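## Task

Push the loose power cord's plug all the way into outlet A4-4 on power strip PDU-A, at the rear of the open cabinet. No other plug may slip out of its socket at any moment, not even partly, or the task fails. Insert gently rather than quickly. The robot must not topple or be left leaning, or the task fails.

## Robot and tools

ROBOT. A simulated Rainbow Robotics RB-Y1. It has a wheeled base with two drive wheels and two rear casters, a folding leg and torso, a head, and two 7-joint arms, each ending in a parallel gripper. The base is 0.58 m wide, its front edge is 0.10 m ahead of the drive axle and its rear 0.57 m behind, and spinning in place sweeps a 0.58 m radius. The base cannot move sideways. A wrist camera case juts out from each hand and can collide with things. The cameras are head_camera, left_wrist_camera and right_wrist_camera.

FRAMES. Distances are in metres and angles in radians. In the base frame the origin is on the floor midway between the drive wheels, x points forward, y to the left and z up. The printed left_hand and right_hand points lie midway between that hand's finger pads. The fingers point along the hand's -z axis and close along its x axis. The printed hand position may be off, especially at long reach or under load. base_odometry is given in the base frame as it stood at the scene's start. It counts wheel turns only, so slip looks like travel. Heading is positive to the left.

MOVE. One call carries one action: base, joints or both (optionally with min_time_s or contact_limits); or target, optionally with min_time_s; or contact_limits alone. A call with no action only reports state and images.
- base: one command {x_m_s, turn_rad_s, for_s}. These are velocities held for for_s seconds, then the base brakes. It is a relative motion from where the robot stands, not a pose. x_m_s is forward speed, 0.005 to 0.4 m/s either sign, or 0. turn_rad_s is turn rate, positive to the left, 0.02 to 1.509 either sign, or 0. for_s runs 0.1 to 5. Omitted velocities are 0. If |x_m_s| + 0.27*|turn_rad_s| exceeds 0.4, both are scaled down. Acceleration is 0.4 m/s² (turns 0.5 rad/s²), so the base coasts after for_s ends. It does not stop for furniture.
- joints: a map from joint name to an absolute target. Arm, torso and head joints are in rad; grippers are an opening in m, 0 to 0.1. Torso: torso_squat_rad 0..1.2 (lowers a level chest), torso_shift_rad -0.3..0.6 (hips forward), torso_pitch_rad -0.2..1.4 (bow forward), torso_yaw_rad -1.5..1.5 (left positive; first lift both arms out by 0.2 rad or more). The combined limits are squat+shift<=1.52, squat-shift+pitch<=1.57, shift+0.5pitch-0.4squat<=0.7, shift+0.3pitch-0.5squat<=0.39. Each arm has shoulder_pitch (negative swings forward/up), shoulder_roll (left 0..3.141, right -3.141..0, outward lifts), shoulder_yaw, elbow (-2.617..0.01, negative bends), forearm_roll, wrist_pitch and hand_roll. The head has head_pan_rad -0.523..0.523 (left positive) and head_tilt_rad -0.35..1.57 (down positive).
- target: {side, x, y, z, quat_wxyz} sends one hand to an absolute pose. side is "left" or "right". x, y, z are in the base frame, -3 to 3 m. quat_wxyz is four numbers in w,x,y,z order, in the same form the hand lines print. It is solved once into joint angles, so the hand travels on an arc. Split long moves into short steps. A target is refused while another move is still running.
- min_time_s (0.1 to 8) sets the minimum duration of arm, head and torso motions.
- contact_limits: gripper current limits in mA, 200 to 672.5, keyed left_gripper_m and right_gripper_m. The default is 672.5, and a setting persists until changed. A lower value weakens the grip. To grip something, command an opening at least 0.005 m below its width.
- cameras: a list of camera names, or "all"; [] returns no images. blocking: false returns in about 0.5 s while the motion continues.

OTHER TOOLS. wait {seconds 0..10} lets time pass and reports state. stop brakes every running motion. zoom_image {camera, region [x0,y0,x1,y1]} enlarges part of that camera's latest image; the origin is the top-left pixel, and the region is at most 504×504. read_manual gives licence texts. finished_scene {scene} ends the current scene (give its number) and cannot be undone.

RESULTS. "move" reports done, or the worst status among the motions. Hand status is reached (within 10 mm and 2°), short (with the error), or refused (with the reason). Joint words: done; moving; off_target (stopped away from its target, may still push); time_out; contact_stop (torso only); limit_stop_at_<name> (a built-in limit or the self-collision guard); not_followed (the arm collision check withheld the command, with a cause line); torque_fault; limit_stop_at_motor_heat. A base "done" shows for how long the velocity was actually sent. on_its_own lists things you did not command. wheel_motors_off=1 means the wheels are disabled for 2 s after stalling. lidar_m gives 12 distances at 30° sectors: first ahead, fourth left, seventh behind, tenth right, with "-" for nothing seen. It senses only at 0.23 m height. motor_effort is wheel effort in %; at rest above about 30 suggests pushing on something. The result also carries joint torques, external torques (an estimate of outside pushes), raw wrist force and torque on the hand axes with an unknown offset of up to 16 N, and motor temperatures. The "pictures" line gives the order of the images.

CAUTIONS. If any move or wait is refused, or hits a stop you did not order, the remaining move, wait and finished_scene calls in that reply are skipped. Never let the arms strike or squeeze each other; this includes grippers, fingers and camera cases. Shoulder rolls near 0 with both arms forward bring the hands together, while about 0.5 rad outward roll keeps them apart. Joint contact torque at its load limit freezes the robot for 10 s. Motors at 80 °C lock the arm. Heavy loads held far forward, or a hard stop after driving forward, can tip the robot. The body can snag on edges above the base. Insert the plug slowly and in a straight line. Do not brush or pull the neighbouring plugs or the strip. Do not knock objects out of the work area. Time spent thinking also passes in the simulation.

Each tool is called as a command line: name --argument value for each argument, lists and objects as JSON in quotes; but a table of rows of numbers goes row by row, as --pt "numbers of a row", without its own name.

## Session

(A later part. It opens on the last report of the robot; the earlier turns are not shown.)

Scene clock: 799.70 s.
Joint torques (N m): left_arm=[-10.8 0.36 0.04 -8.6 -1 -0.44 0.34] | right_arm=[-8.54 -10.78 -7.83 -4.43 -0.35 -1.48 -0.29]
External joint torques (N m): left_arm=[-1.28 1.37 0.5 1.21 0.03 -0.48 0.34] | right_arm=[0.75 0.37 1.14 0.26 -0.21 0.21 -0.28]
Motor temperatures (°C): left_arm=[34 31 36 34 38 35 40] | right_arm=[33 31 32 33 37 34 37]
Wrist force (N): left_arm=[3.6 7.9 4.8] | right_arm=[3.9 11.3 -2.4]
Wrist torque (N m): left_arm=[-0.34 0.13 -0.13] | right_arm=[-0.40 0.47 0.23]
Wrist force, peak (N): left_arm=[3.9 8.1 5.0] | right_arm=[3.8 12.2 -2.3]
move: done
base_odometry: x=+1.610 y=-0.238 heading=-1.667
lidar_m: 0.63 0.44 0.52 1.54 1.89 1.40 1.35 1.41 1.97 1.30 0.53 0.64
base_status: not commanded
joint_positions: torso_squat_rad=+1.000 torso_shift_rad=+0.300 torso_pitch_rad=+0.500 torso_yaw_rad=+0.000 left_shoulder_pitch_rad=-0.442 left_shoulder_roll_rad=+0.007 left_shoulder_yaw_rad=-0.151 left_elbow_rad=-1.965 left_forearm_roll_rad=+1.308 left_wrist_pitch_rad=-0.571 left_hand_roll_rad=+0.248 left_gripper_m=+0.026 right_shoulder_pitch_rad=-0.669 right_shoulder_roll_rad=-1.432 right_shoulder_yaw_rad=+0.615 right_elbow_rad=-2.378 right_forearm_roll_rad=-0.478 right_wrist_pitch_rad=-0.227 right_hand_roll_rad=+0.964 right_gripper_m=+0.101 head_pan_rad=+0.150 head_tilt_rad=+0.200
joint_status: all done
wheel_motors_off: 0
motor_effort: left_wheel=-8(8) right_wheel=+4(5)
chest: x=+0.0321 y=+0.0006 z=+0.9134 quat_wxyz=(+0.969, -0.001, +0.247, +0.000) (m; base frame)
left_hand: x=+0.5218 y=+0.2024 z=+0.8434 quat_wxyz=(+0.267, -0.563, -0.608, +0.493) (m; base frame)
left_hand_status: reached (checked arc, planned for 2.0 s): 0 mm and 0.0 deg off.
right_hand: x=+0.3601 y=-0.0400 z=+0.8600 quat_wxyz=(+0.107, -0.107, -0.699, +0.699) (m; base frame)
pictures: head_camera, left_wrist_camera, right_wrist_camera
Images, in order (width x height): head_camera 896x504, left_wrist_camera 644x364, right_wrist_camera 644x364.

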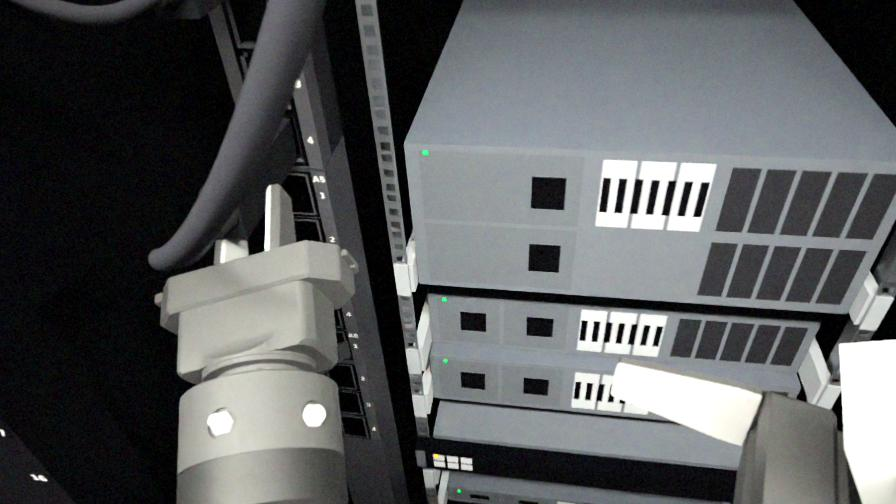

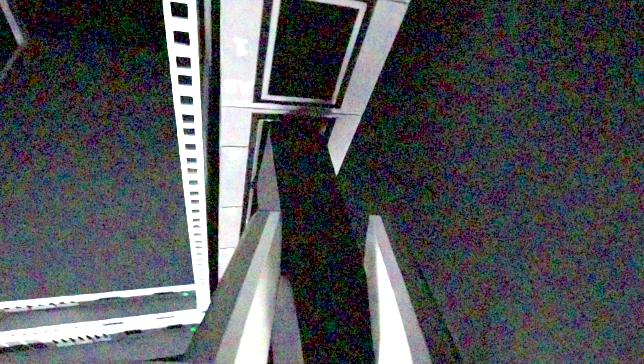

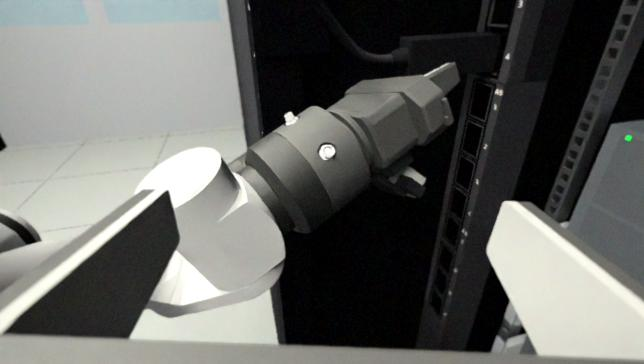

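move --target '{"side":"left","x":0.527,"y":0.2025,"z":0.8425,"quat_wxyz":[0.2665,-0.5628,-0.6077,0.4921]}' --min_time_s 2

zoom_image --camera "left_wrist_camera" --region '[220, 0, 420, 200]'

zoom_image --camera "right_wrist_camera" --region '[440, 0, 540, 100]'

Scene clock: 805.80 s.
Joint torques (N m): left_arm=[-16.41 2.39 4.94 -7.36 -0.35 0.08 0.31] | right_arm=[-8.48 -11.03 -7.73 -4.42 -0.29 -1.42 -0.3]
External joint torques (N m): left_arm=[-6.62 3.31 5.36 2.47 0.69 0.06 0.31] | right_arm=[0.81 0.12 1.24 0.27 -0.16 0.27 -0.29]
Motor temperatures (°C): left_arm=[34 31 36 34 38 35 40] | right_arm=[33 31 32 33 37 34 37]
Wrist force (N): left_arm=[4.2 1.0 40.5] | right_arm=[3.9 11.5 -2.5]
Wrist torque (N m): left_arm=[-0.86 0.24 0.05] | right_arm=[-0.41 0.45 0.23]
Wrist force, peak (N): left_arm=[4.3 1.2 40.7] | right_arm=[4.6 11.9 -2.0]
move: done
base_odometry: x=+1.610 y=-0.238 heading=-1.667
lidar_m: 0.63 0.44 0.53 1.55 1.89 1.41 1.35 1.41 1.96 1.31 0.54 0.63
base_status: not commanded
joint_positions: torso_squat_rad=+1.000 torso_shift_rad=+0.300 torso_pitch_rad=+0.500 torso_yaw_rad=+0.000 left_shoulder_pitch_rad=-0.459 left_shoulder_roll_rad=+0.009 left_shoulder_yaw_rad=-0.144 left_elbow_rad=-1.945 left_forearm_roll_rad=+1.307 left_wrist_pitch_rad=-0.573 left_hand_roll_rad=+0.255 left_gripper_m=+0.026 right_shoulder_pitch_rad=-0.669 right_shoulder_roll_rad=-1.432 right_shoulder_yaw_rad=+0.615 right_elbow_rad=-2.378 right_forearm_roll_rad=-0.478 right_wrist_pitch_rad=-0.227 right_hand_roll_rad=+0.964 right_gripper_m=+0.101 head_pan_rad=+0.150 head_tilt_rad=+0.200
joint_status: all done
wheel_motors_off: 0
motor_effort: left_wheel=-5(8) right_wheel=+7(7)
chest: x=+0.0319 y=+0.0006 z=+0.9134 quat_wxyz=(+0.969, -0.001, +0.247, +0.000) (m; base frame)
left_hand: x=+0.5264 y=+0.2021 z=+0.8421 quat_wxyz=(+0.267, -0.563, -0.607, +0.493) (m; base frame)
left_hand_status: reached (checked arc, planned for 2.0 s): 1 mm and 0.1 deg off.
right_hand: x=+0.3599 y=-0.0400 z=+0.8601 quat_wxyz=(+0.107, -0.107, -0.699, +0.699) (m; base frame)
pictures: head_camera, left_wrist_camera, right_wrist_camera
Images, in order (width x height): head_camera 896x504, left_wrist_camera 644x364, right_wrist_camera 644x364.

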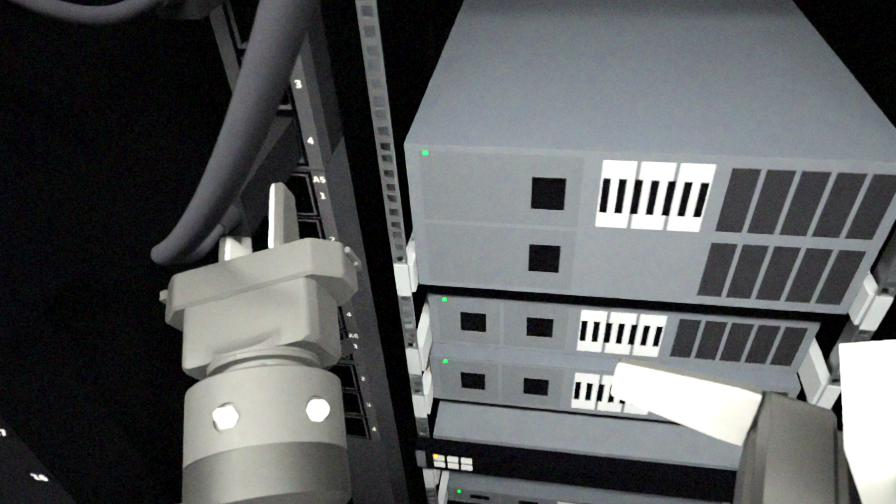

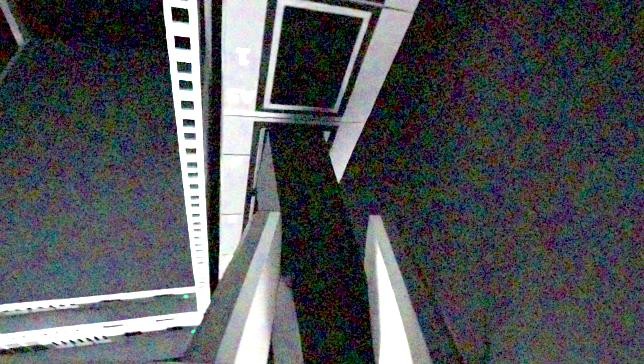

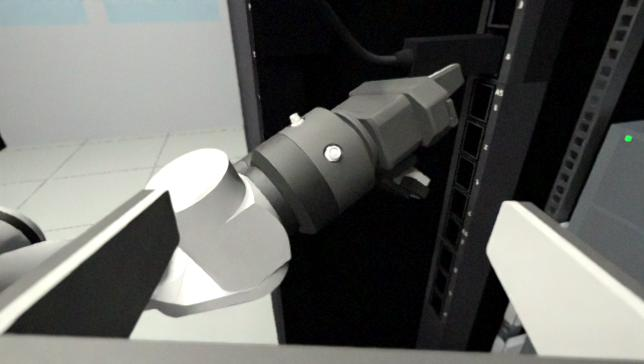

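Scaled by 2.520 from the camera's 644x364 image, which has a finer 1265x715 frame.

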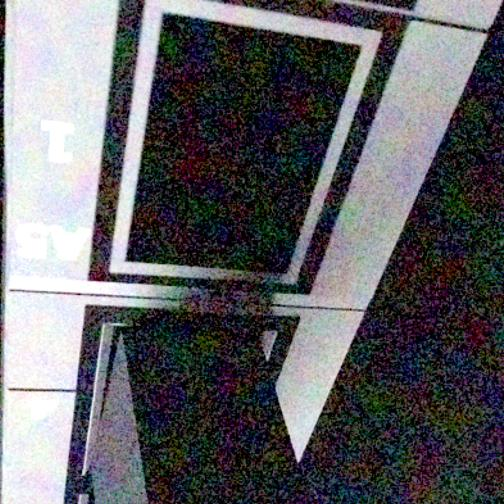

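Scaled by 5.040 from the camera's 644x364 image, which has a finer 1265x715 frame.

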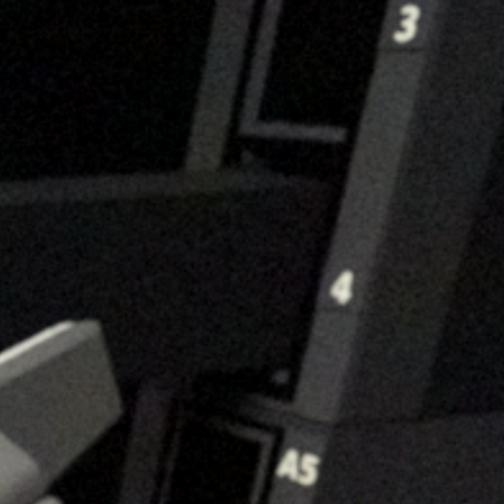

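move --target '{"side":"left","x":0.531,"y":0.2025,"z":0.8428,"quat_wxyz":[0.2665,-0.5628,-0.6077,0.4921]}' --min_time_s 2

zoom_image --camera "left_wrist_camera" --region '[220, 0, 420, 200]'

zoom_image --camera "right_wrist_camera" --region '[440, 0, 540, 100]'

zoom_image --camera "head_camera" --region '[180, 60, 360, 240]'

Scene clock: 812.30 s.
Joint torques (N m): left_arm=[-30.83 5.06 13.64 -5.94 1.91 2.76 -0.09] | right_arm=[-8.8 -11.06 -7.72 -4.35 -0.22 -1.49 -0.27]
External joint torques (N m): left_arm=[-20.83 5.94 14.06 3.89 2.95 2.74 -0.09] | right_arm=[0.51 0.09 1.26 0.34 -0.08 0.2 -0.26]
Motor temperatures (°C): left_arm=[34 31 36 34 38 35 40] | right_arm=[33 31 32 33 37 34 37]
Wrist force (N): left_arm=[11.1 -12.2 119.5] | right_arm=[4.4 11.6 -2.6]
Wrist torque (N m): left_arm=[-1.91 0.72 0.41] | right_arm=[-0.45 0.52 0.24]
Wrist force, peak (N): left_arm=[11.2 -12.2 119.7] | right_arm=[4.4 12.0 -2.7]
move: done
base_odometry: x=+1.610 y=-0.237 heading=-1.666
lidar_m: 0.63 0.44 0.52 1.55 1.88 1.41 1.35 1.41 1.96 1.30 0.54 0.64
base_status: not commanded
joint_positions: torso_squat_rad=+1.000 torso_shift_rad=+0.299 torso_pitch_rad=+0.499 torso_yaw_rad=+0.000 left_shoulder_pitch_rad=-0.471 left_shoulder_roll_rad=+0.009 left_shoulder_yaw_rad=-0.139 left_elbow_rad=-1.931 left_forearm_roll_rad=+1.309 left_wrist_pitch_rad=-0.572 left_hand_roll_rad=+0.256 left_gripper_m=+0.026 right_shoulder_pitch_rad=-0.669 right_shoulder_roll_rad=-1.432 right_shoulder_yaw_rad=+0.615 right_elbow_rad=-2.378 right_forearm_roll_rad=-0.478 right_wrist_pitch_rad=-0.227 right_hand_roll_rad=+0.964 right_gripper_m=+0.101 head_pan_rad=+0.150 head_tilt_rad=+0.200
joint_status: all done
wheel_motors_off: 0
motor_effort: left_wheel=+12(12) right_wheel=+19(20)
chest: x=+0.0313 y=+0.0006 z=+0.9135 quat_wxyz=(+0.969, -0.001, +0.247, +0.000) (m; base frame)
left_hand: x=+0.5294 y=+0.2018 z=+0.8415 quat_wxyz=(+0.268, -0.563, -0.607, +0.493) (m; base frame)
left_hand_status: reached (checked arc, planned for 2.0 s): 2 mm and 0.2 deg off.
right_hand: x=+0.3594 y=-0.0399 z=+0.8606 quat_wxyz=(+0.106, -0.107, -0.699, +0.699) (m; base frame)
pictures: head_camera, left_wrist_camera, right_wrist_camera
Images, in order (width x height): head_camera 896x504, left_wrist_camera 644x364, right_wrist_camera 644x364.

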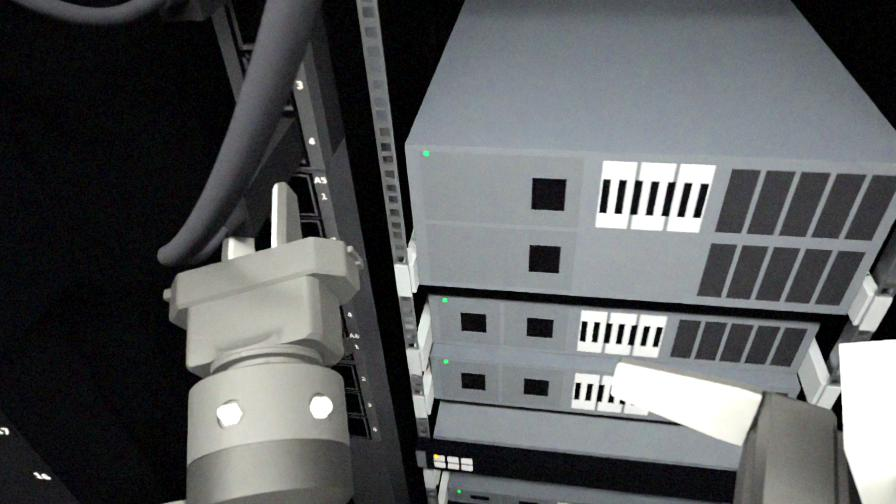

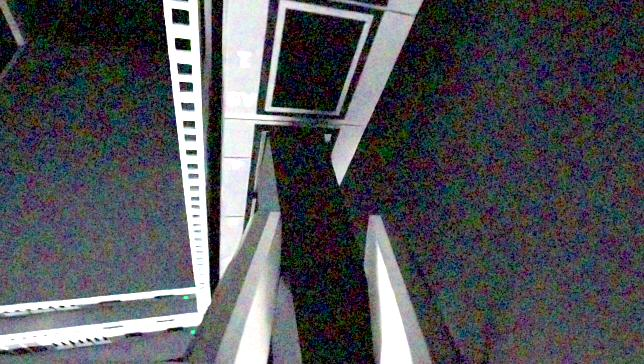

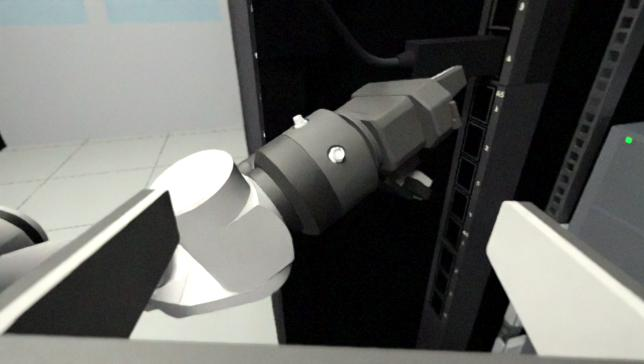

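Scaled by 2.520 from the camera's 644x364 image, which has a finer 1265x715 frame.

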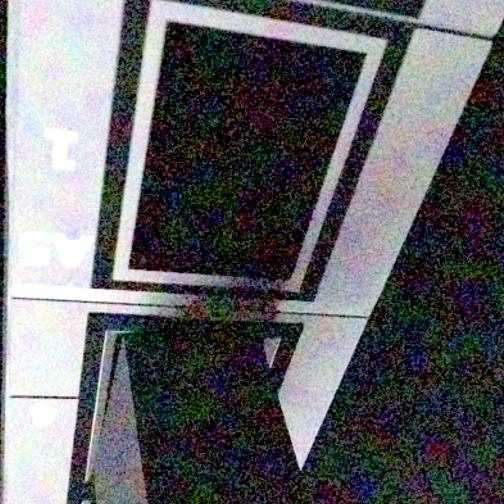

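Scaled by 5.040 from the camera's 644x364 image, which has a finer 1265x715 frame.

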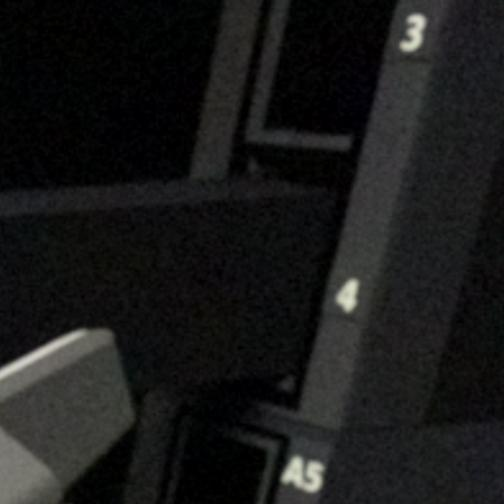

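Scaled by 2.800 from the camera's 896x504 image, which has a finer 1280x720 frame.

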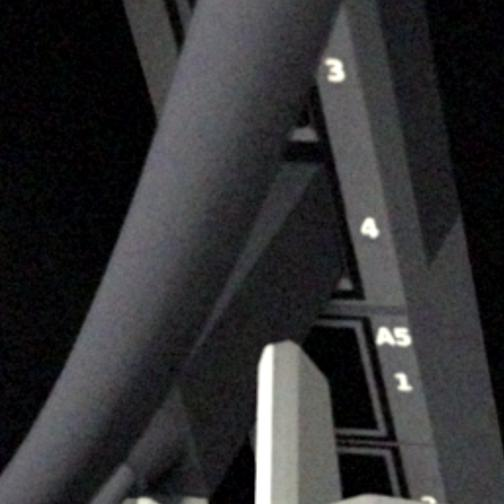

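move --target '{"side":"left","x":0.5255,"y":0.2025,"z":0.8445,"quat_wxyz":[0.2665,-0.5628,-0.6077,0.4921]}' --min_time_s 1.5 --cameras '[]'

move --target '{"side":"left","x":0.529,"y":0.2025,"z":0.8445,"quat_wxyz":[0.2665,-0.5628,-0.6077,0.4921]}' --min_time_s 1.5

zoom_image --camera "left_wrist_camera" --region '[240, 80, 380, 220]'

zoom_image --camera "right_wrist_camera" --region '[460, 10, 540, 90]'

zoom_image --camera "head_camera" --region '[240, 90, 340, 190]'

Scene clock: 827.63 s.
Joint torques (N m): left_arm=[-12.36 -1.35 2.87 -10.58 -0.82 -0.65 -0.39] | right_arm=[-8.74 -10.91 -7.5 -4.32 -0.27 -1.5 -0.25]
External joint torques (N m): left_arm=[-2.58 -0.4 3.33 -0.76 0.21 -0.69 -0.39] | right_arm=[0.55 0.24 1.47 0.38 -0.13 0.18 -0.24]
Motor temperatures (°C): left_arm=[35 31 36 34 38 35 40] | right_arm=[33 31 32 33 37 34 37]
Wrist force (N): left_arm=[0.9 7.7 23.8] | right_arm=[4.2 11.5 -2.3]
Wrist torque (N m): left_arm=[-0.50 0.49 -0.06] | right_arm=[-0.46 0.49 0.22]
Wrist force, peak (N): left_arm=[11.1 -12.0 119.7] | right_arm=[3.9 12.3 -2.1]
move: done
base_odometry: x=+1.610 y=-0.238 heading=-1.667
lidar_m: 0.63 0.45 0.52 1.55 1.89 1.40 1.35 1.41 1.96 1.31 0.54 0.64
base_status: not commanded
joint_positions: torso_squat_rad=+1.000 torso_shift_rad=+0.300 torso_pitch_rad=+0.500 torso_yaw_rad=+0.000 left_shoulder_pitch_rad=-0.458 left_shoulder_roll_rad=+0.006 left_shoulder_yaw_rad=-0.143 left_elbow_rad=-1.950 left_forearm_roll_rad=+1.312 left_wrist_pitch_rad=-0.568 left_hand_roll_rad=+0.246 left_gripper_m=+0.026 right_shoulder_pitch_rad=-0.669 right_shoulder_roll_rad=-1.432 right_shoulder_yaw_rad=+0.615 right_elbow_rad=-2.378 right_forearm_roll_rad=-0.478 right_wrist_pitch_rad=-0.227 right_hand_roll_rad=+0.964 right_gripper_m=+0.101 head_pan_rad=+0.150 head_tilt_rad=+0.200
joint_status: all done
wheel_motors_off: 0
motor_effort: left_wheel=-3(12) right_wheel=+14(20)
chest: x=+0.0319 y=+0.0006 z=+0.9134 quat_wxyz=(+0.969, -0.001, +0.247, +0.000) (m; base frame)
left_hand: x=+0.5261 y=+0.2021 z=+0.8435 quat_wxyz=(+0.267, -0.563, -0.608, +0.493) (m; base frame)
left_hand_status: reached (checked arc, planned for 1.5 s): 1 mm and 0.1 deg off.
right_hand: x=+0.3599 y=-0.0399 z=+0.8602 quat_wxyz=(+0.107, -0.107, -0.699, +0.699) (m; base frame)
pictures: none
No camera images: "cameras" was empty.

Scene clock: 829.47 s.
Joint torques (N m): left_arm=[-24.66 1.78 10.5 -8.05 0.73 1.23 -0.46] | right_arm=[-8.56 -10.94 -7.79 -4.25 -0.37 -1.48 -0.23]
External joint torques (N m): left_arm=[-14.74 2.7 10.96 1.77 1.76 1.19 -0.46] | right_arm=[0.74 0.21 1.18 0.43 -0.23 0.21 -0.22]
Motor temperatures (°C): left_arm=[35 31 36 34 38 35 40] | right_arm=[33 31 32 33 37 34 37]
Wrist force (N): left_arm=[6.0 -2.6 82.8] | right_arm=[3.8 11.2 -2.0]
Wrist torque (N m): left_arm=[-1.29 0.48 0.10] | right_arm=[-0.40 0.46 0.24]
Wrist force, peak (N): left_arm=[5.9 -2.8 83.1] | right_arm=[4.7 12.1 -2.4]
move: done
base_odometry: x=+1.610 y=-0.238 heading=-1.667
lidar_m: 0.63 0.44 0.52 1.54 1.89 1.40 1.35 1.41 1.96 1.30 0.54 0.64
base_status: not commanded
joint_positions: torso_squat_rad=+1.000 torso_shift_rad=+0.299 torso_pitch_rad=+0.499 torso_yaw_rad=+0.000 left_shoulder_pitch_rad=-0.466 left_shoulder_roll_rad=+0.006 left_shoulder_yaw_rad=-0.139 left_elbow_rad=-1.942 left_forearm_roll_rad=+1.314 left_wrist_pitch_rad=-0.567 left_hand_roll_rad=+0.245 left_gripper_m=+0.025 right_shoulder_pitch_rad=-0.669 right_shoulder_roll_rad=-1.432 right_shoulder_yaw_rad=+0.615 right_elbow_rad=-2.378 right_forearm_roll_rad=-0.478 right_wrist_pitch_rad=-0.227 right_hand_roll_rad=+0.964 right_gripper_m=+0.101 head_pan_rad=+0.150 head_tilt_rad=+0.200
joint_status: all done
wheel_motors_off: 0
motor_effort: left_wheel=+3(3) right_wheel=+15(15)
chest: x=+0.0316 y=+0.0006 z=+0.9135 quat_wxyz=(+0.969, -0.001, +0.247, +0.000) (m; base frame)
left_hand: x=+0.5281 y=+0.2017 z=+0.8433 quat_wxyz=(+0.268, -0.563, -0.607, +0.493) (m; base frame)
left_hand_status: reached (checked arc, planned for 1.5 s): 2 mm and 0.2 deg off.
right_hand: x=+0.3597 y=-0.0399 z=+0.8604 quat_wxyz=(+0.106, -0.107, -0.699, +0.699) (m; base frame)
pictures: head_camera, left_wrist_camera, right_wrist_camera
Images, in order (width x height): head_camera 896x504, left_wrist_camera 644x364, right_wrist_camera 644x364.

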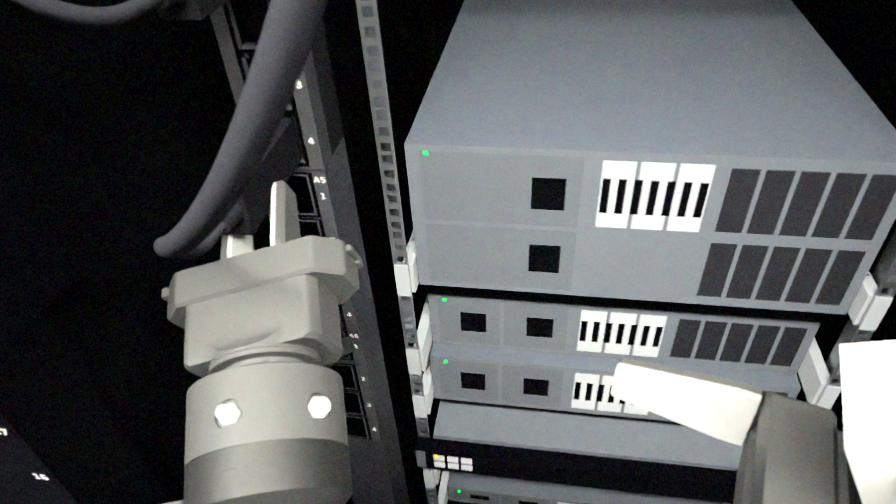

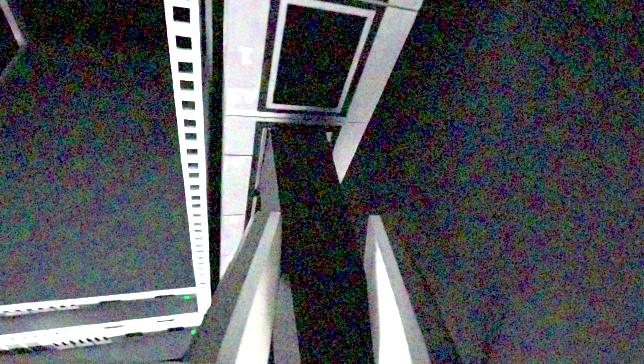

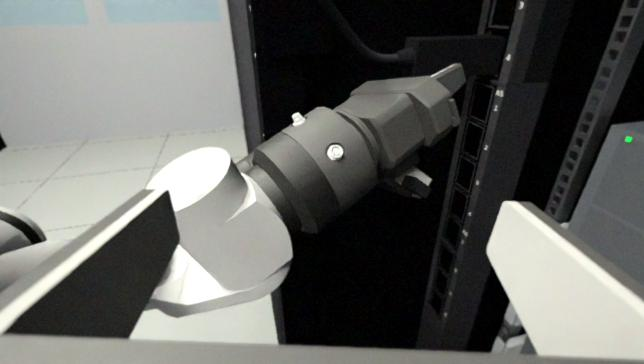

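Scaled by 3.600 from the camera's 644x364 image, which has a finer 1265x715 frame.

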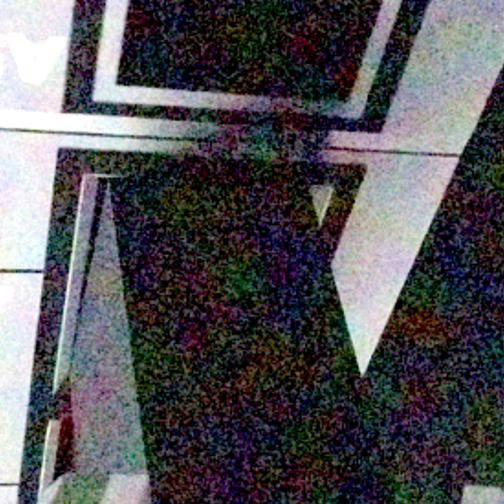

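Scaled by 6.300 from the camera's 644x364 image, which has a finer 1265x715 frame.

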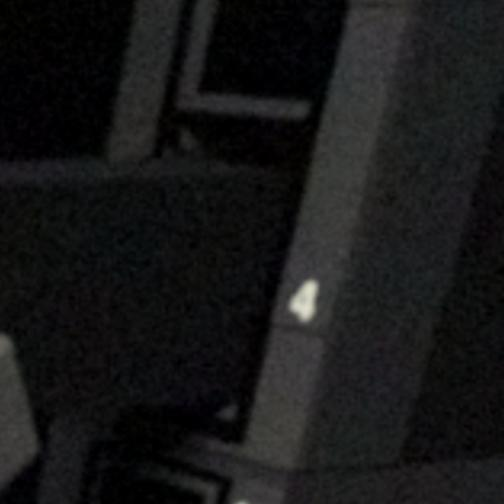

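Scaled by 5.040 from the camera's 896x504 image, which has a finer 1280x720 frame.

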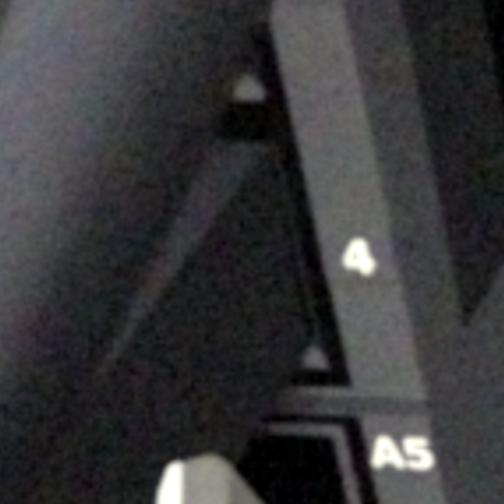

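move --target '{"side":"left","x":0.522,"y":0.2025,"z":0.8455,"quat_wxyz":[0.2665,-0.5628,-0.6077,0.4921]}' --min_time_s 1.5 --cameras '[]'

move --target '{"side":"left","x":0.528,"y":0.2025,"z":0.8465,"quat_wxyz":[0.2665,-0.5628,-0.6077,0.4921]}' --min_time_s 2

zoom_image --camera "left_wrist_camera" --region '[240, 80, 380, 220]'

zoom_image --camera "right_wrist_camera" --region '[460, 10, 540, 90]'

zoom_image --camera "head_camera" --region '[240, 90, 340, 190]'

Scene clock: 847.97 s.
Joint torques (N m): left_arm=[-8.57 -2.65 -1.82 -10.06 -1.33 0 -0.33] | right_arm=[-8.73 -10.75 -7.6 -4.43 -0.37 -1.44 -0.28]
External joint torques (N m): left_arm=[1.01 -1.64 -1.33 -0.26 -0.3 -0.06 -0.33] | right_arm=[0.56 0.4 1.37 0.27 -0.23 0.25 -0.27]
Motor temperatures (°C): left_arm=[35 31 36 34 38 35 40] | right_arm=[33 31 32 33 37 34 37]
Wrist force (N): left_arm=[3.5 8.0 5.1] | right_arm=[4.2 11.1 -2.0]
Wrist torque (N m): left_arm=[-0.35 0.12 -0.14] | right_arm=[-0.37 0.54 0.22]
Wrist force, peak (N): left_arm=[5.9 -2.8 83.0] | right_arm=[3.9 12.1 -2.5]
move: done
base_odometry: x=+1.610 y=-0.238 heading=-1.667
lidar_m: 0.63 0.45 0.52 1.55 1.90 1.41 1.34 1.40 1.96 1.30 0.54 0.64
base_status: not commanded
joint_positions: torso_squat_rad=+1.000 torso_shift_rad=+0.300 torso_pitch_rad=+0.500 torso_yaw_rad=+0.000 left_shoulder_pitch_rad=-0.446 left_shoulder_roll_rad=+0.004 left_shoulder_yaw_rad=-0.146 left_elbow_rad=-1.968 left_forearm_roll_rad=+1.314 left_wrist_pitch_rad=-0.565 left_hand_roll_rad=+0.238 left_gripper_m=+0.025 right_shoulder_pitch_rad=-0.669 right_shoulder_roll_rad=-1.432 right_shoulder_yaw_rad=+0.615 right_elbow_rad=-2.378 right_forearm_roll_rad=-0.478 right_wrist_pitch_rad=-0.227 right_hand_roll_rad=+0.964 right_gripper_m=+0.101 head_pan_rad=+0.150 head_tilt_rad=+0.200
joint_status: all done
wheel_motors_off: 0
motor_effort: left_wheel=-6(7) right_wheel=+11(16)
chest: x=+0.0320 y=+0.0006 z=+0.9134 quat_wxyz=(+0.969, -0.001, +0.247, +0.000) (m; base frame)
left_hand: x=+0.5226 y=+0.2027 z=+0.8452 quat_wxyz=(+0.267, -0.563, -0.608, +0.492) (m; base frame)
left_hand_status: reached (checked arc, planned for 1.5 s): 1 mm and 0.0 deg off.
right_hand: x=+0.3600 y=-0.0399 z=+0.8601 quat_wxyz=(+0.107, -0.107, -0.699, +0.699) (m; base frame)
pictures: none
No camera images: "cameras" was empty.

Scene clock: 850.30 s.
Joint torques (N m): left_arm=[-29.04 1.07 5.65 -6.92 0.77 4.26 -0.54] | right_arm=[-8.57 -10.8 -7.86 -4.34 -0.31 -1.45 -0.31]
External joint torques (N m): left_arm=[-19.19 2.03 6.16 2.89 1.8 4.19 -0.54] | right_arm=[0.73 0.35 1.11 0.34 -0.17 0.24 -0.3]
Motor temperatures (°C): left_arm=[35 31 36 34 38 35 40] | right_arm=[33 31 32 33 37 34 37]
Wrist force (N): left_arm=[19.3 -6.5 92.8] | right_arm=[4.3 11.6 -1.7]
Wrist torque (N m): left_arm=[-1.41 0.33 -0.02] | right_arm=[-0.42 0.54 0.21]
Wrist force, peak (N): left_arm=[19.4 -6.7 93.0] | right_arm=[4.1 12.0 -2.6]
move: done
base_odometry: x=+1.610 y=-0.238 heading=-1.666
lidar_m: 0.63 0.45 0.52 1.55 1.89 1.40 1.35 1.40 1.96 1.31 0.54 0.64
base_status: not commanded
joint_positions: torso_squat_rad=+1.000 torso_shift_rad=+0.299 torso_pitch_rad=+0.499 torso_yaw_rad=+0.000 left_shoulder_pitch_rad=-0.462 left_shoulder_roll_rad=+0.001 left_shoulder_yaw_rad=-0.137 left_elbow_rad=-1.953 left_forearm_roll_rad=+1.321 left_wrist_pitch_rad=-0.562 left_hand_roll_rad=+0.233 left_gripper_m=+0.025 right_shoulder_pitch_rad=-0.669 right_shoulder_roll_rad=-1.432 right_shoulder_yaw_rad=+0.615 right_elbow_rad=-2.378 right_forearm_roll_rad=-0.478 right_wrist_pitch_rad=-0.227 right_hand_roll_rad=+0.964 right_gripper_m=+0.101 head_pan_rad=+0.150 head_tilt_rad=+0.200
joint_status: all done
wheel_motors_off: 0
motor_effort: left_wheel=+8(9) right_wheel=+15(15)
chest: x=+0.0315 y=+0.0007 z=+0.9135 quat_wxyz=(+0.969, -0.001, +0.247, +0.000) (m; base frame)
left_hand: x=+0.5266 y=+0.2029 z=+0.8451 quat_wxyz=(+0.267, -0.562, -0.608, +0.493) (m; base frame)
left_hand_status: reached (checked arc, planned for 2.0 s): 2 mm and 0.2 deg off.
right_hand: x=+0.3596 y=-0.0398 z=+0.8604 quat_wxyz=(+0.106, -0.107, -0.699, +0.699) (m; base frame)
pictures: head_camera, left_wrist_camera, right_wrist_camera
Images, in order (width x height): head_camera 896x504, left_wrist_camera 644x364, right_wrist_camera 644x364.

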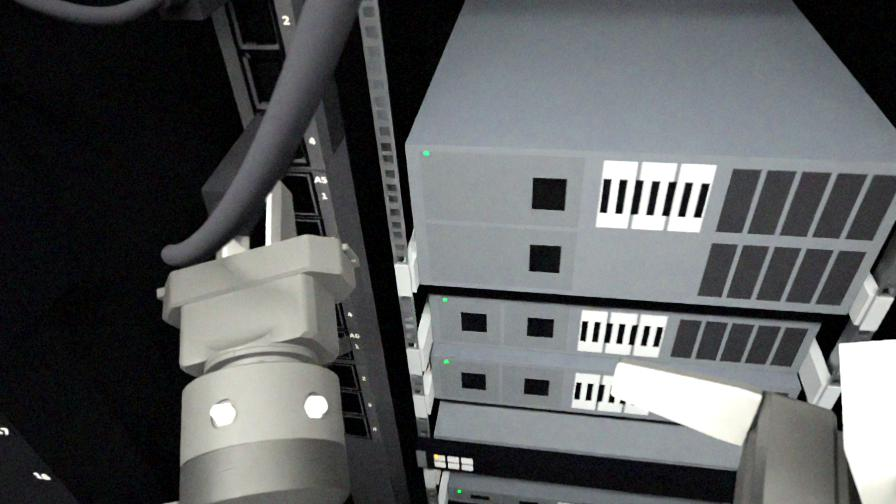

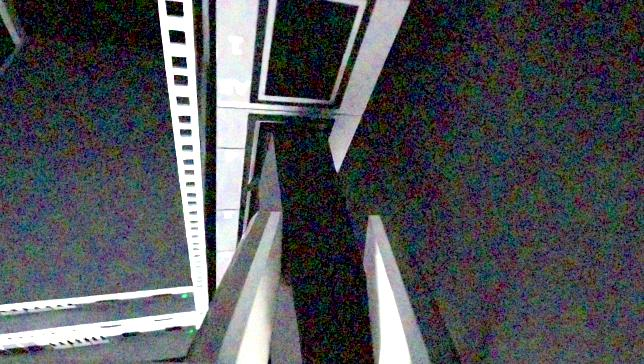

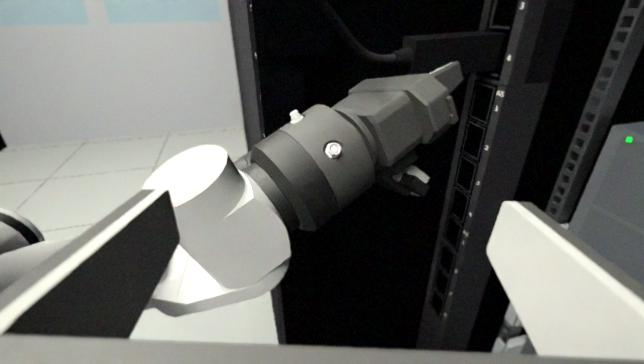

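Scaled by 3.600 from the camera's 644x364 image, which has a finer 1265x715 frame.

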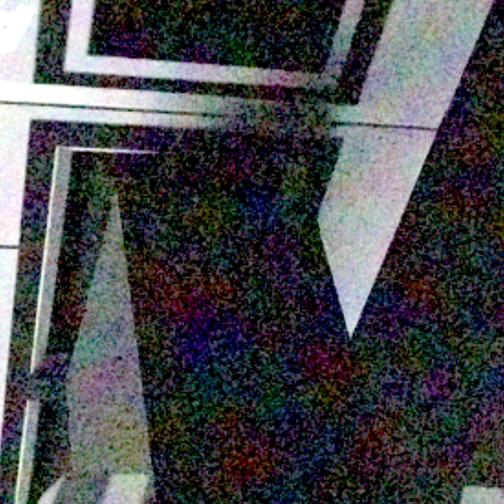

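Scaled by 6.300 from the camera's 644x364 image, which has a finer 1265x715 frame.

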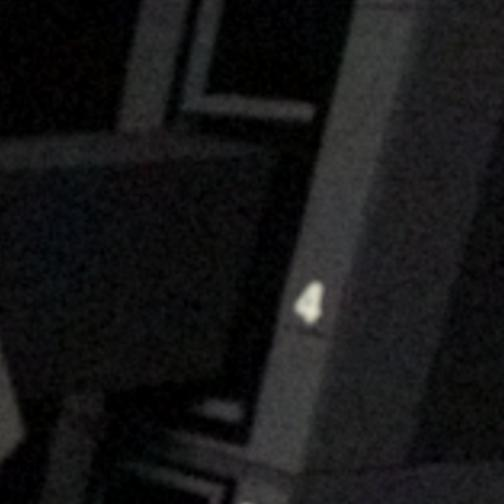

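Scaled by 5.040 from the camera's 896x504 image, which has a finer 1280x720 frame.

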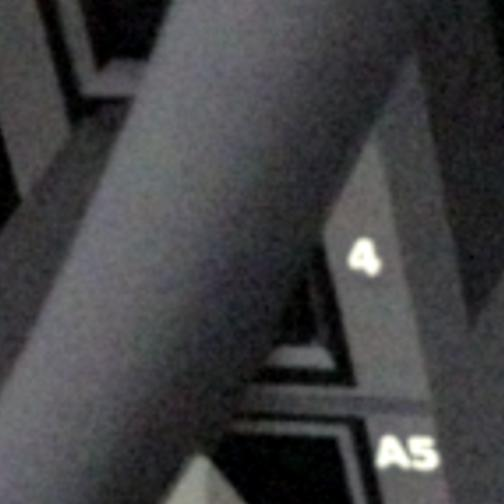

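move --target '{"side":"left","x":0.521,"y":0.2025,"z":0.8455,"quat_wxyz":[0.2665,-0.5628,-0.6077,0.4921]}' --min_time_s 1.5

zoom_image --camera "left_wrist_camera" --region '[220, 60, 380, 220]'

zoom_image --camera "right_wrist_camera" --region '[440, 0, 540, 100]'

Scene clock: 862.30 s.
Joint torques (N m): left_arm=[-8.48 0.44 -2.35 -10.05 -1.31 -0.4 0.35] | right_arm=[-8.78 -10.87 -7.82 -4.32 -0.27 -1.45 -0.26]
External joint torques (N m): left_arm=[1.04 1.48 -1.86 -0.24 -0.29 -0.46 0.35] | right_arm=[0.51 0.28 1.15 0.37 -0.13 0.24 -0.25]
Motor temperatures (°C): left_arm=[35 31 36 34 38 35 40] | right_arm=[33 31 32 33 37 34 37]
Wrist force (N): left_arm=[3.4 7.8 5.1] | right_arm=[4.0 11.6 -2.0]
Wrist torque (N m): left_arm=[-0.34 0.09 -0.14] | right_arm=[-0.43 0.48 0.21]
Wrist force, peak (N): left_arm=[19.5 -6.7 93.0] | right_arm=[4.3 12.0 -2.0]
move: done
base_odometry: x=+1.610 y=-0.238 heading=-1.667
lidar_m: 0.63 0.45 0.52 1.54 1.89 1.40 1.34 1.41 1.96 1.31 0.54 0.64
base_status: not commanded
joint_positions: torso_squat_rad=+1.000 torso_shift_rad=+0.300 torso_pitch_rad=+0.500 torso_yaw_rad=+0.000 left_shoulder_pitch_rad=-0.443 left_shoulder_roll_rad=+0.003 left_shoulder_yaw_rad=-0.149 left_elbow_rad=-1.971 left_forearm_roll_rad=+1.315 left_wrist_pitch_rad=-0.566 left_hand_roll_rad=+0.236 left_gripper_m=+0.025 right_shoulder_pitch_rad=-0.669 right_shoulder_roll_rad=-1.432 right_shoulder_yaw_rad=+0.615 right_elbow_rad=-2.378 right_forearm_roll_rad=-0.478 right_wrist_pitch_rad=-0.227 right_hand_roll_rad=+0.964 right_gripper_m=+0.101 head_pan_rad=+0.150 head_tilt_rad=+0.200
joint_status: all done
wheel_motors_off: 0
motor_effort: left_wheel=-5(9) right_wheel=+9(15)
chest: x=+0.0320 y=+0.0006 z=+0.9134 quat_wxyz=(+0.969, -0.001, +0.247, +0.000) (m; base frame)
left_hand: x=+0.5217 y=+0.2024 z=+0.8450 quat_wxyz=(+0.267, -0.563, -0.608, +0.493) (m; base frame)
left_hand_status: reached (checked arc, planned for 1.5 s): 1 mm and 0.1 deg off.
right_hand: x=+0.3600 y=-0.0399 z=+0.8601 quat_wxyz=(+0.107, -0.107, -0.699, +0.699) (m; base frame)
pictures: head_camera, left_wrist_camera, right_wrist_camera
Images, in order (width x height): head_camera 896x504, left_wrist_camera 644x364, right_wrist_camera 644x364.

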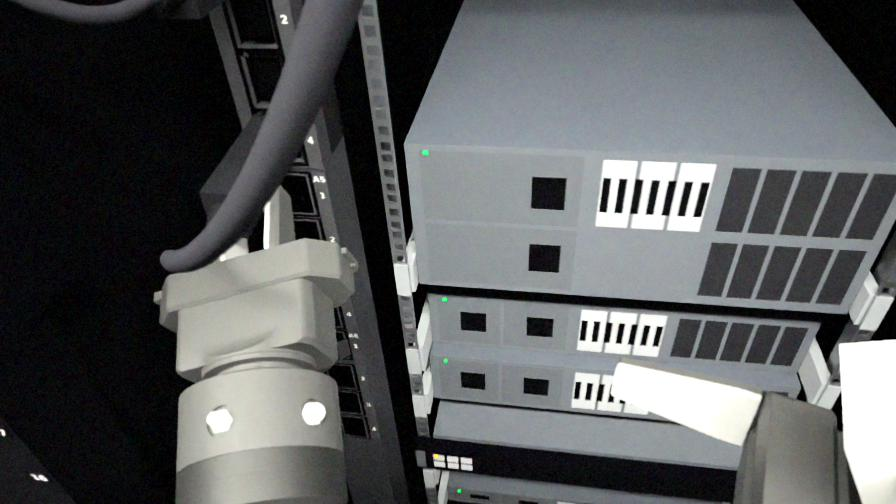

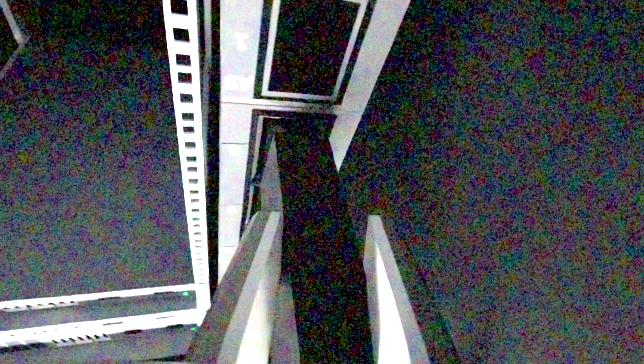

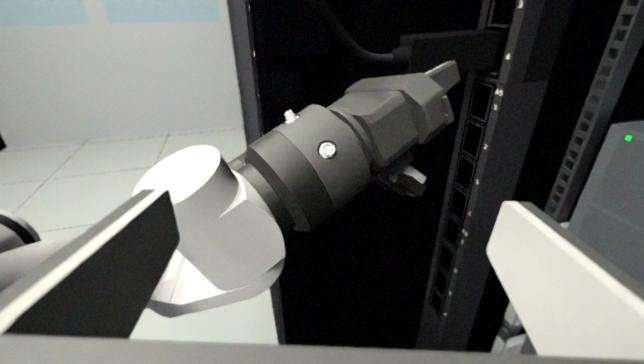

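Scaled by 3.150 from the camera's 644x364 image, which has a finer 1265x715 frame.

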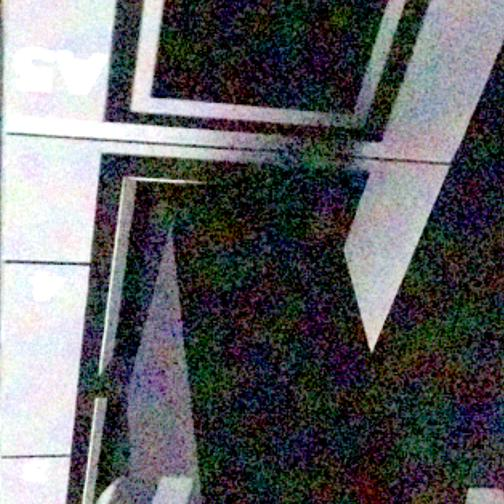

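Scaled by 5.040 from the camera's 644x364 image, which has a finer 1265x715 frame.

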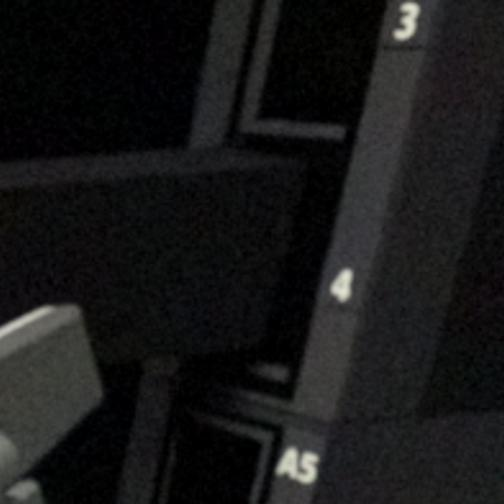

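move --target '{"side":"left","x":0.521,"y":0.201,"z":0.8422,"quat_wxyz":[0.2665,-0.5628,-0.6077,0.4921]}' --min_time_s 1.5 --cameras '[]'

move --target '{"side":"left","x":0.527,"y":0.201,"z":0.8422,"quat_wxyz":[0.2665,-0.5628,-0.6077,0.4921]}' --min_time_s 2

zoom_image --camera "left_wrist_camera" --region '[220, 60, 380, 220]'

zoom_image --camera "right_wrist_camera" --region '[440, 0, 540, 100]'

Scene clock: 881.87 s.
Joint torques (N m): left_arm=[-8.09 0.42 -2.34 -8.79 -1.51 -0.52 0.38] | right_arm=[-8.6 -11.09 -7.61 -4.35 -0.29 -1.46 -0.23]
External joint torques (N m): left_arm=[1.4 1.48 -1.89 1.03 -0.46 -0.55 0.38] | right_arm=[0.69 0.06 1.36 0.34 -0.16 0.22 -0.22]
Motor temperatures (°C): left_arm=[34 31 36 34 38 35 40] | right_arm=[33 31 32 33 37 34 37]
Wrist force (N): left_arm=[3.4 7.8 5.1] | right_arm=[4.2 11.5 -2.0]
Wrist torque (N m): left_arm=[-0.33 0.10 -0.13] | right_arm=[-0.40 0.51 0.25]
Wrist force, peak (N): left_arm=[3.6 7.9 5.3] | right_arm=[4.6 12.0 -1.9]
move: done
base_odometry: x=+1.610 y=-0.238 heading=-1.667
lidar_m: 0.63 0.45 0.53 1.54 1.89 1.41 1.35 1.42 1.96 1.31 0.54 0.64
base_status: not commanded
joint_positions: torso_squat_rad=+1.000 torso_shift_rad=+0.300 torso_pitch_rad=+0.500 torso_yaw_rad=+0.000 left_shoulder_pitch_rad=-0.441 left_shoulder_roll_rad=+0.008 left_shoulder_yaw_rad=-0.157 left_elbow_rad=-1.962 left_forearm_roll_rad=+1.302 left_wrist_pitch_rad=-0.578 left_hand_roll_rad=+0.254 left_gripper_m=+0.025 right_shoulder_pitch_rad=-0.669 right_shoulder_roll_rad=-1.432 right_shoulder_yaw_rad=+0.615 right_elbow_rad=-2.378 right_forearm_roll_rad=-0.478 right_wrist_pitch_rad=-0.227 right_hand_roll_rad=+0.964 right_gripper_m=+0.101 head_pan_rad=+0.150 head_tilt_rad=+0.200
joint_status: all done
wheel_motors_off: 0
motor_effort: left_wheel=-5(5) right_wheel=+9(10)
chest: x=+0.0320 y=+0.0006 z=+0.9134 quat_wxyz=(+0.969, -0.001, +0.247, +0.000) (m; base frame)
left_hand: x=+0.5210 y=+0.2011 z=+0.8423 quat_wxyz=(+0.267, -0.563, -0.608, +0.492) (m; base frame)
left_hand_status: reached (checked arc, planned for 1.5 s): 0 mm and 0.0 deg off.
right_hand: x=+0.3600 y=-0.0399 z=+0.8601 quat_wxyz=(+0.107, -0.107, -0.699, +0.699) (m; base frame)
pictures: none
No camera images: "cameras" was empty.

Scene clock: 884.20 s.
Joint torques (N m): left_arm=[-14.16 1.22 3.98 -7.45 -0.12 0.14 0.36] | right_arm=[-8.72 -11.1 -7.73 -4.43 -0.29 -1.46 -0.27]
External joint torques (N m): left_arm=[-4.34 2.19 4.41 2.37 0.92 0.12 0.36] | right_arm=[0.58 0.05 1.24 0.26 -0.15 0.23 -0.26]
Motor temperatures (°C): left_arm=[34 31 36 34 38 35 40] | right_arm=[33 31 32 33 37 34 37]
Wrist force (N): left_arm=[2.9 1.9 29.4] | right_arm=[4.3 11.5 -2.3]
Wrist torque (N m): left_arm=[-0.69 0.29 -0.02] | right_arm=[-0.43 0.53 0.24]
Wrist force, peak (N): left_arm=[3.1 2.0 29.6] | right_arm=[4.2 12.2 -2.1]
move: done
base_odometry: x=+1.610 y=-0.238 heading=-1.667
lidar_m: 0.62 0.44 0.52 1.54 1.89 1.40 1.35 1.41 1.96 1.30 0.54 0.64
base_status: not commanded
joint_positions: torso_squat_rad=+1.000 torso_shift_rad=+0.300 torso_pitch_rad=+0.500 torso_yaw_rad=+0.000 left_shoulder_pitch_rad=-0.461 left_shoulder_roll_rad=+0.009 left_shoulder_yaw_rad=-0.149 left_elbow_rad=-1.941 left_forearm_roll_rad=+1.304 left_wrist_pitch_rad=-0.578 left_hand_roll_rad=+0.256 left_gripper_m=+0.025 right_shoulder_pitch_rad=-0.669 right_shoulder_roll_rad=-1.432 right_shoulder_yaw_rad=+0.615 right_elbow_rad=-2.378 right_forearm_roll_rad=-0.478 right_wrist_pitch_rad=-0.227 right_hand_roll_rad=+0.964 right_gripper_m=+0.101 head_pan_rad=+0.150 head_tilt_rad=+0.200
joint_status: all done
wheel_motors_off: 0
motor_effort: left_wheel=-5(6) right_wheel=+9(10)
chest: x=+0.0320 y=+0.0006 z=+0.9134 quat_wxyz=(+0.969, -0.001, +0.247, +0.000) (m; base frame)
left_hand: x=+0.5266 y=+0.2006 z=+0.8419 quat_wxyz=(+0.267, -0.563, -0.608, +0.493) (m; base frame)
left_hand_status: reached (checked arc, planned for 2.0 s): 1 mm and 0.1 deg off.
right_hand: x=+0.3600 y=-0.0399 z=+0.8601 quat_wxyz=(+0.107, -0.107, -0.699, +0.699) (m; base frame)
pictures: head_camera, left_wrist_camera, right_wrist_camera
Images, in order (width x height): head_camera 896x504, left_wrist_camera 644x364, right_wrist_camera 644x364.

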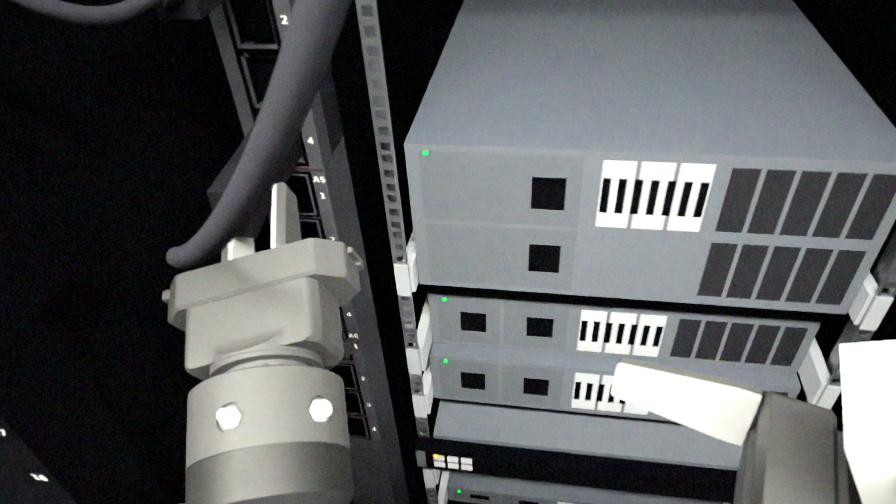

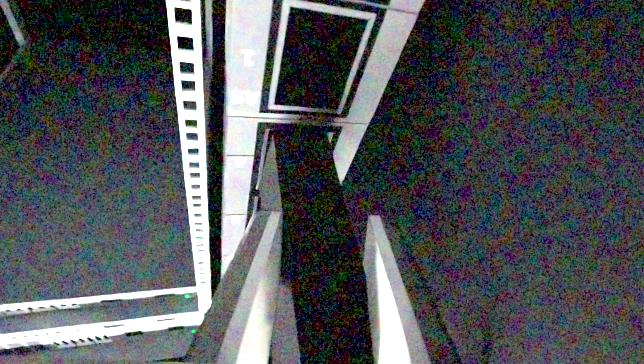

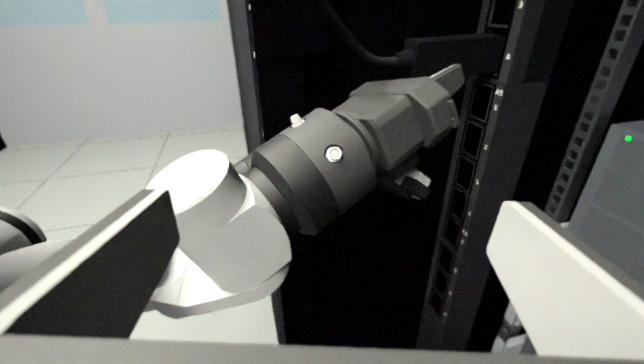

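Scaled by 3.150 from the camera's 644x364 image, which has a finer 1265x715 frame.

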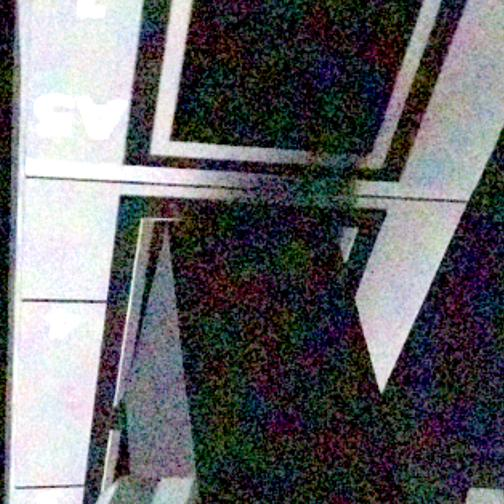

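Scaled by 5.040 from the camera's 644x364 image, which has a finer 1265x715 frame.

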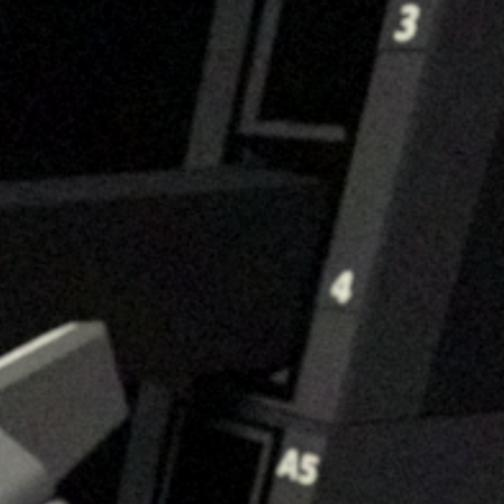

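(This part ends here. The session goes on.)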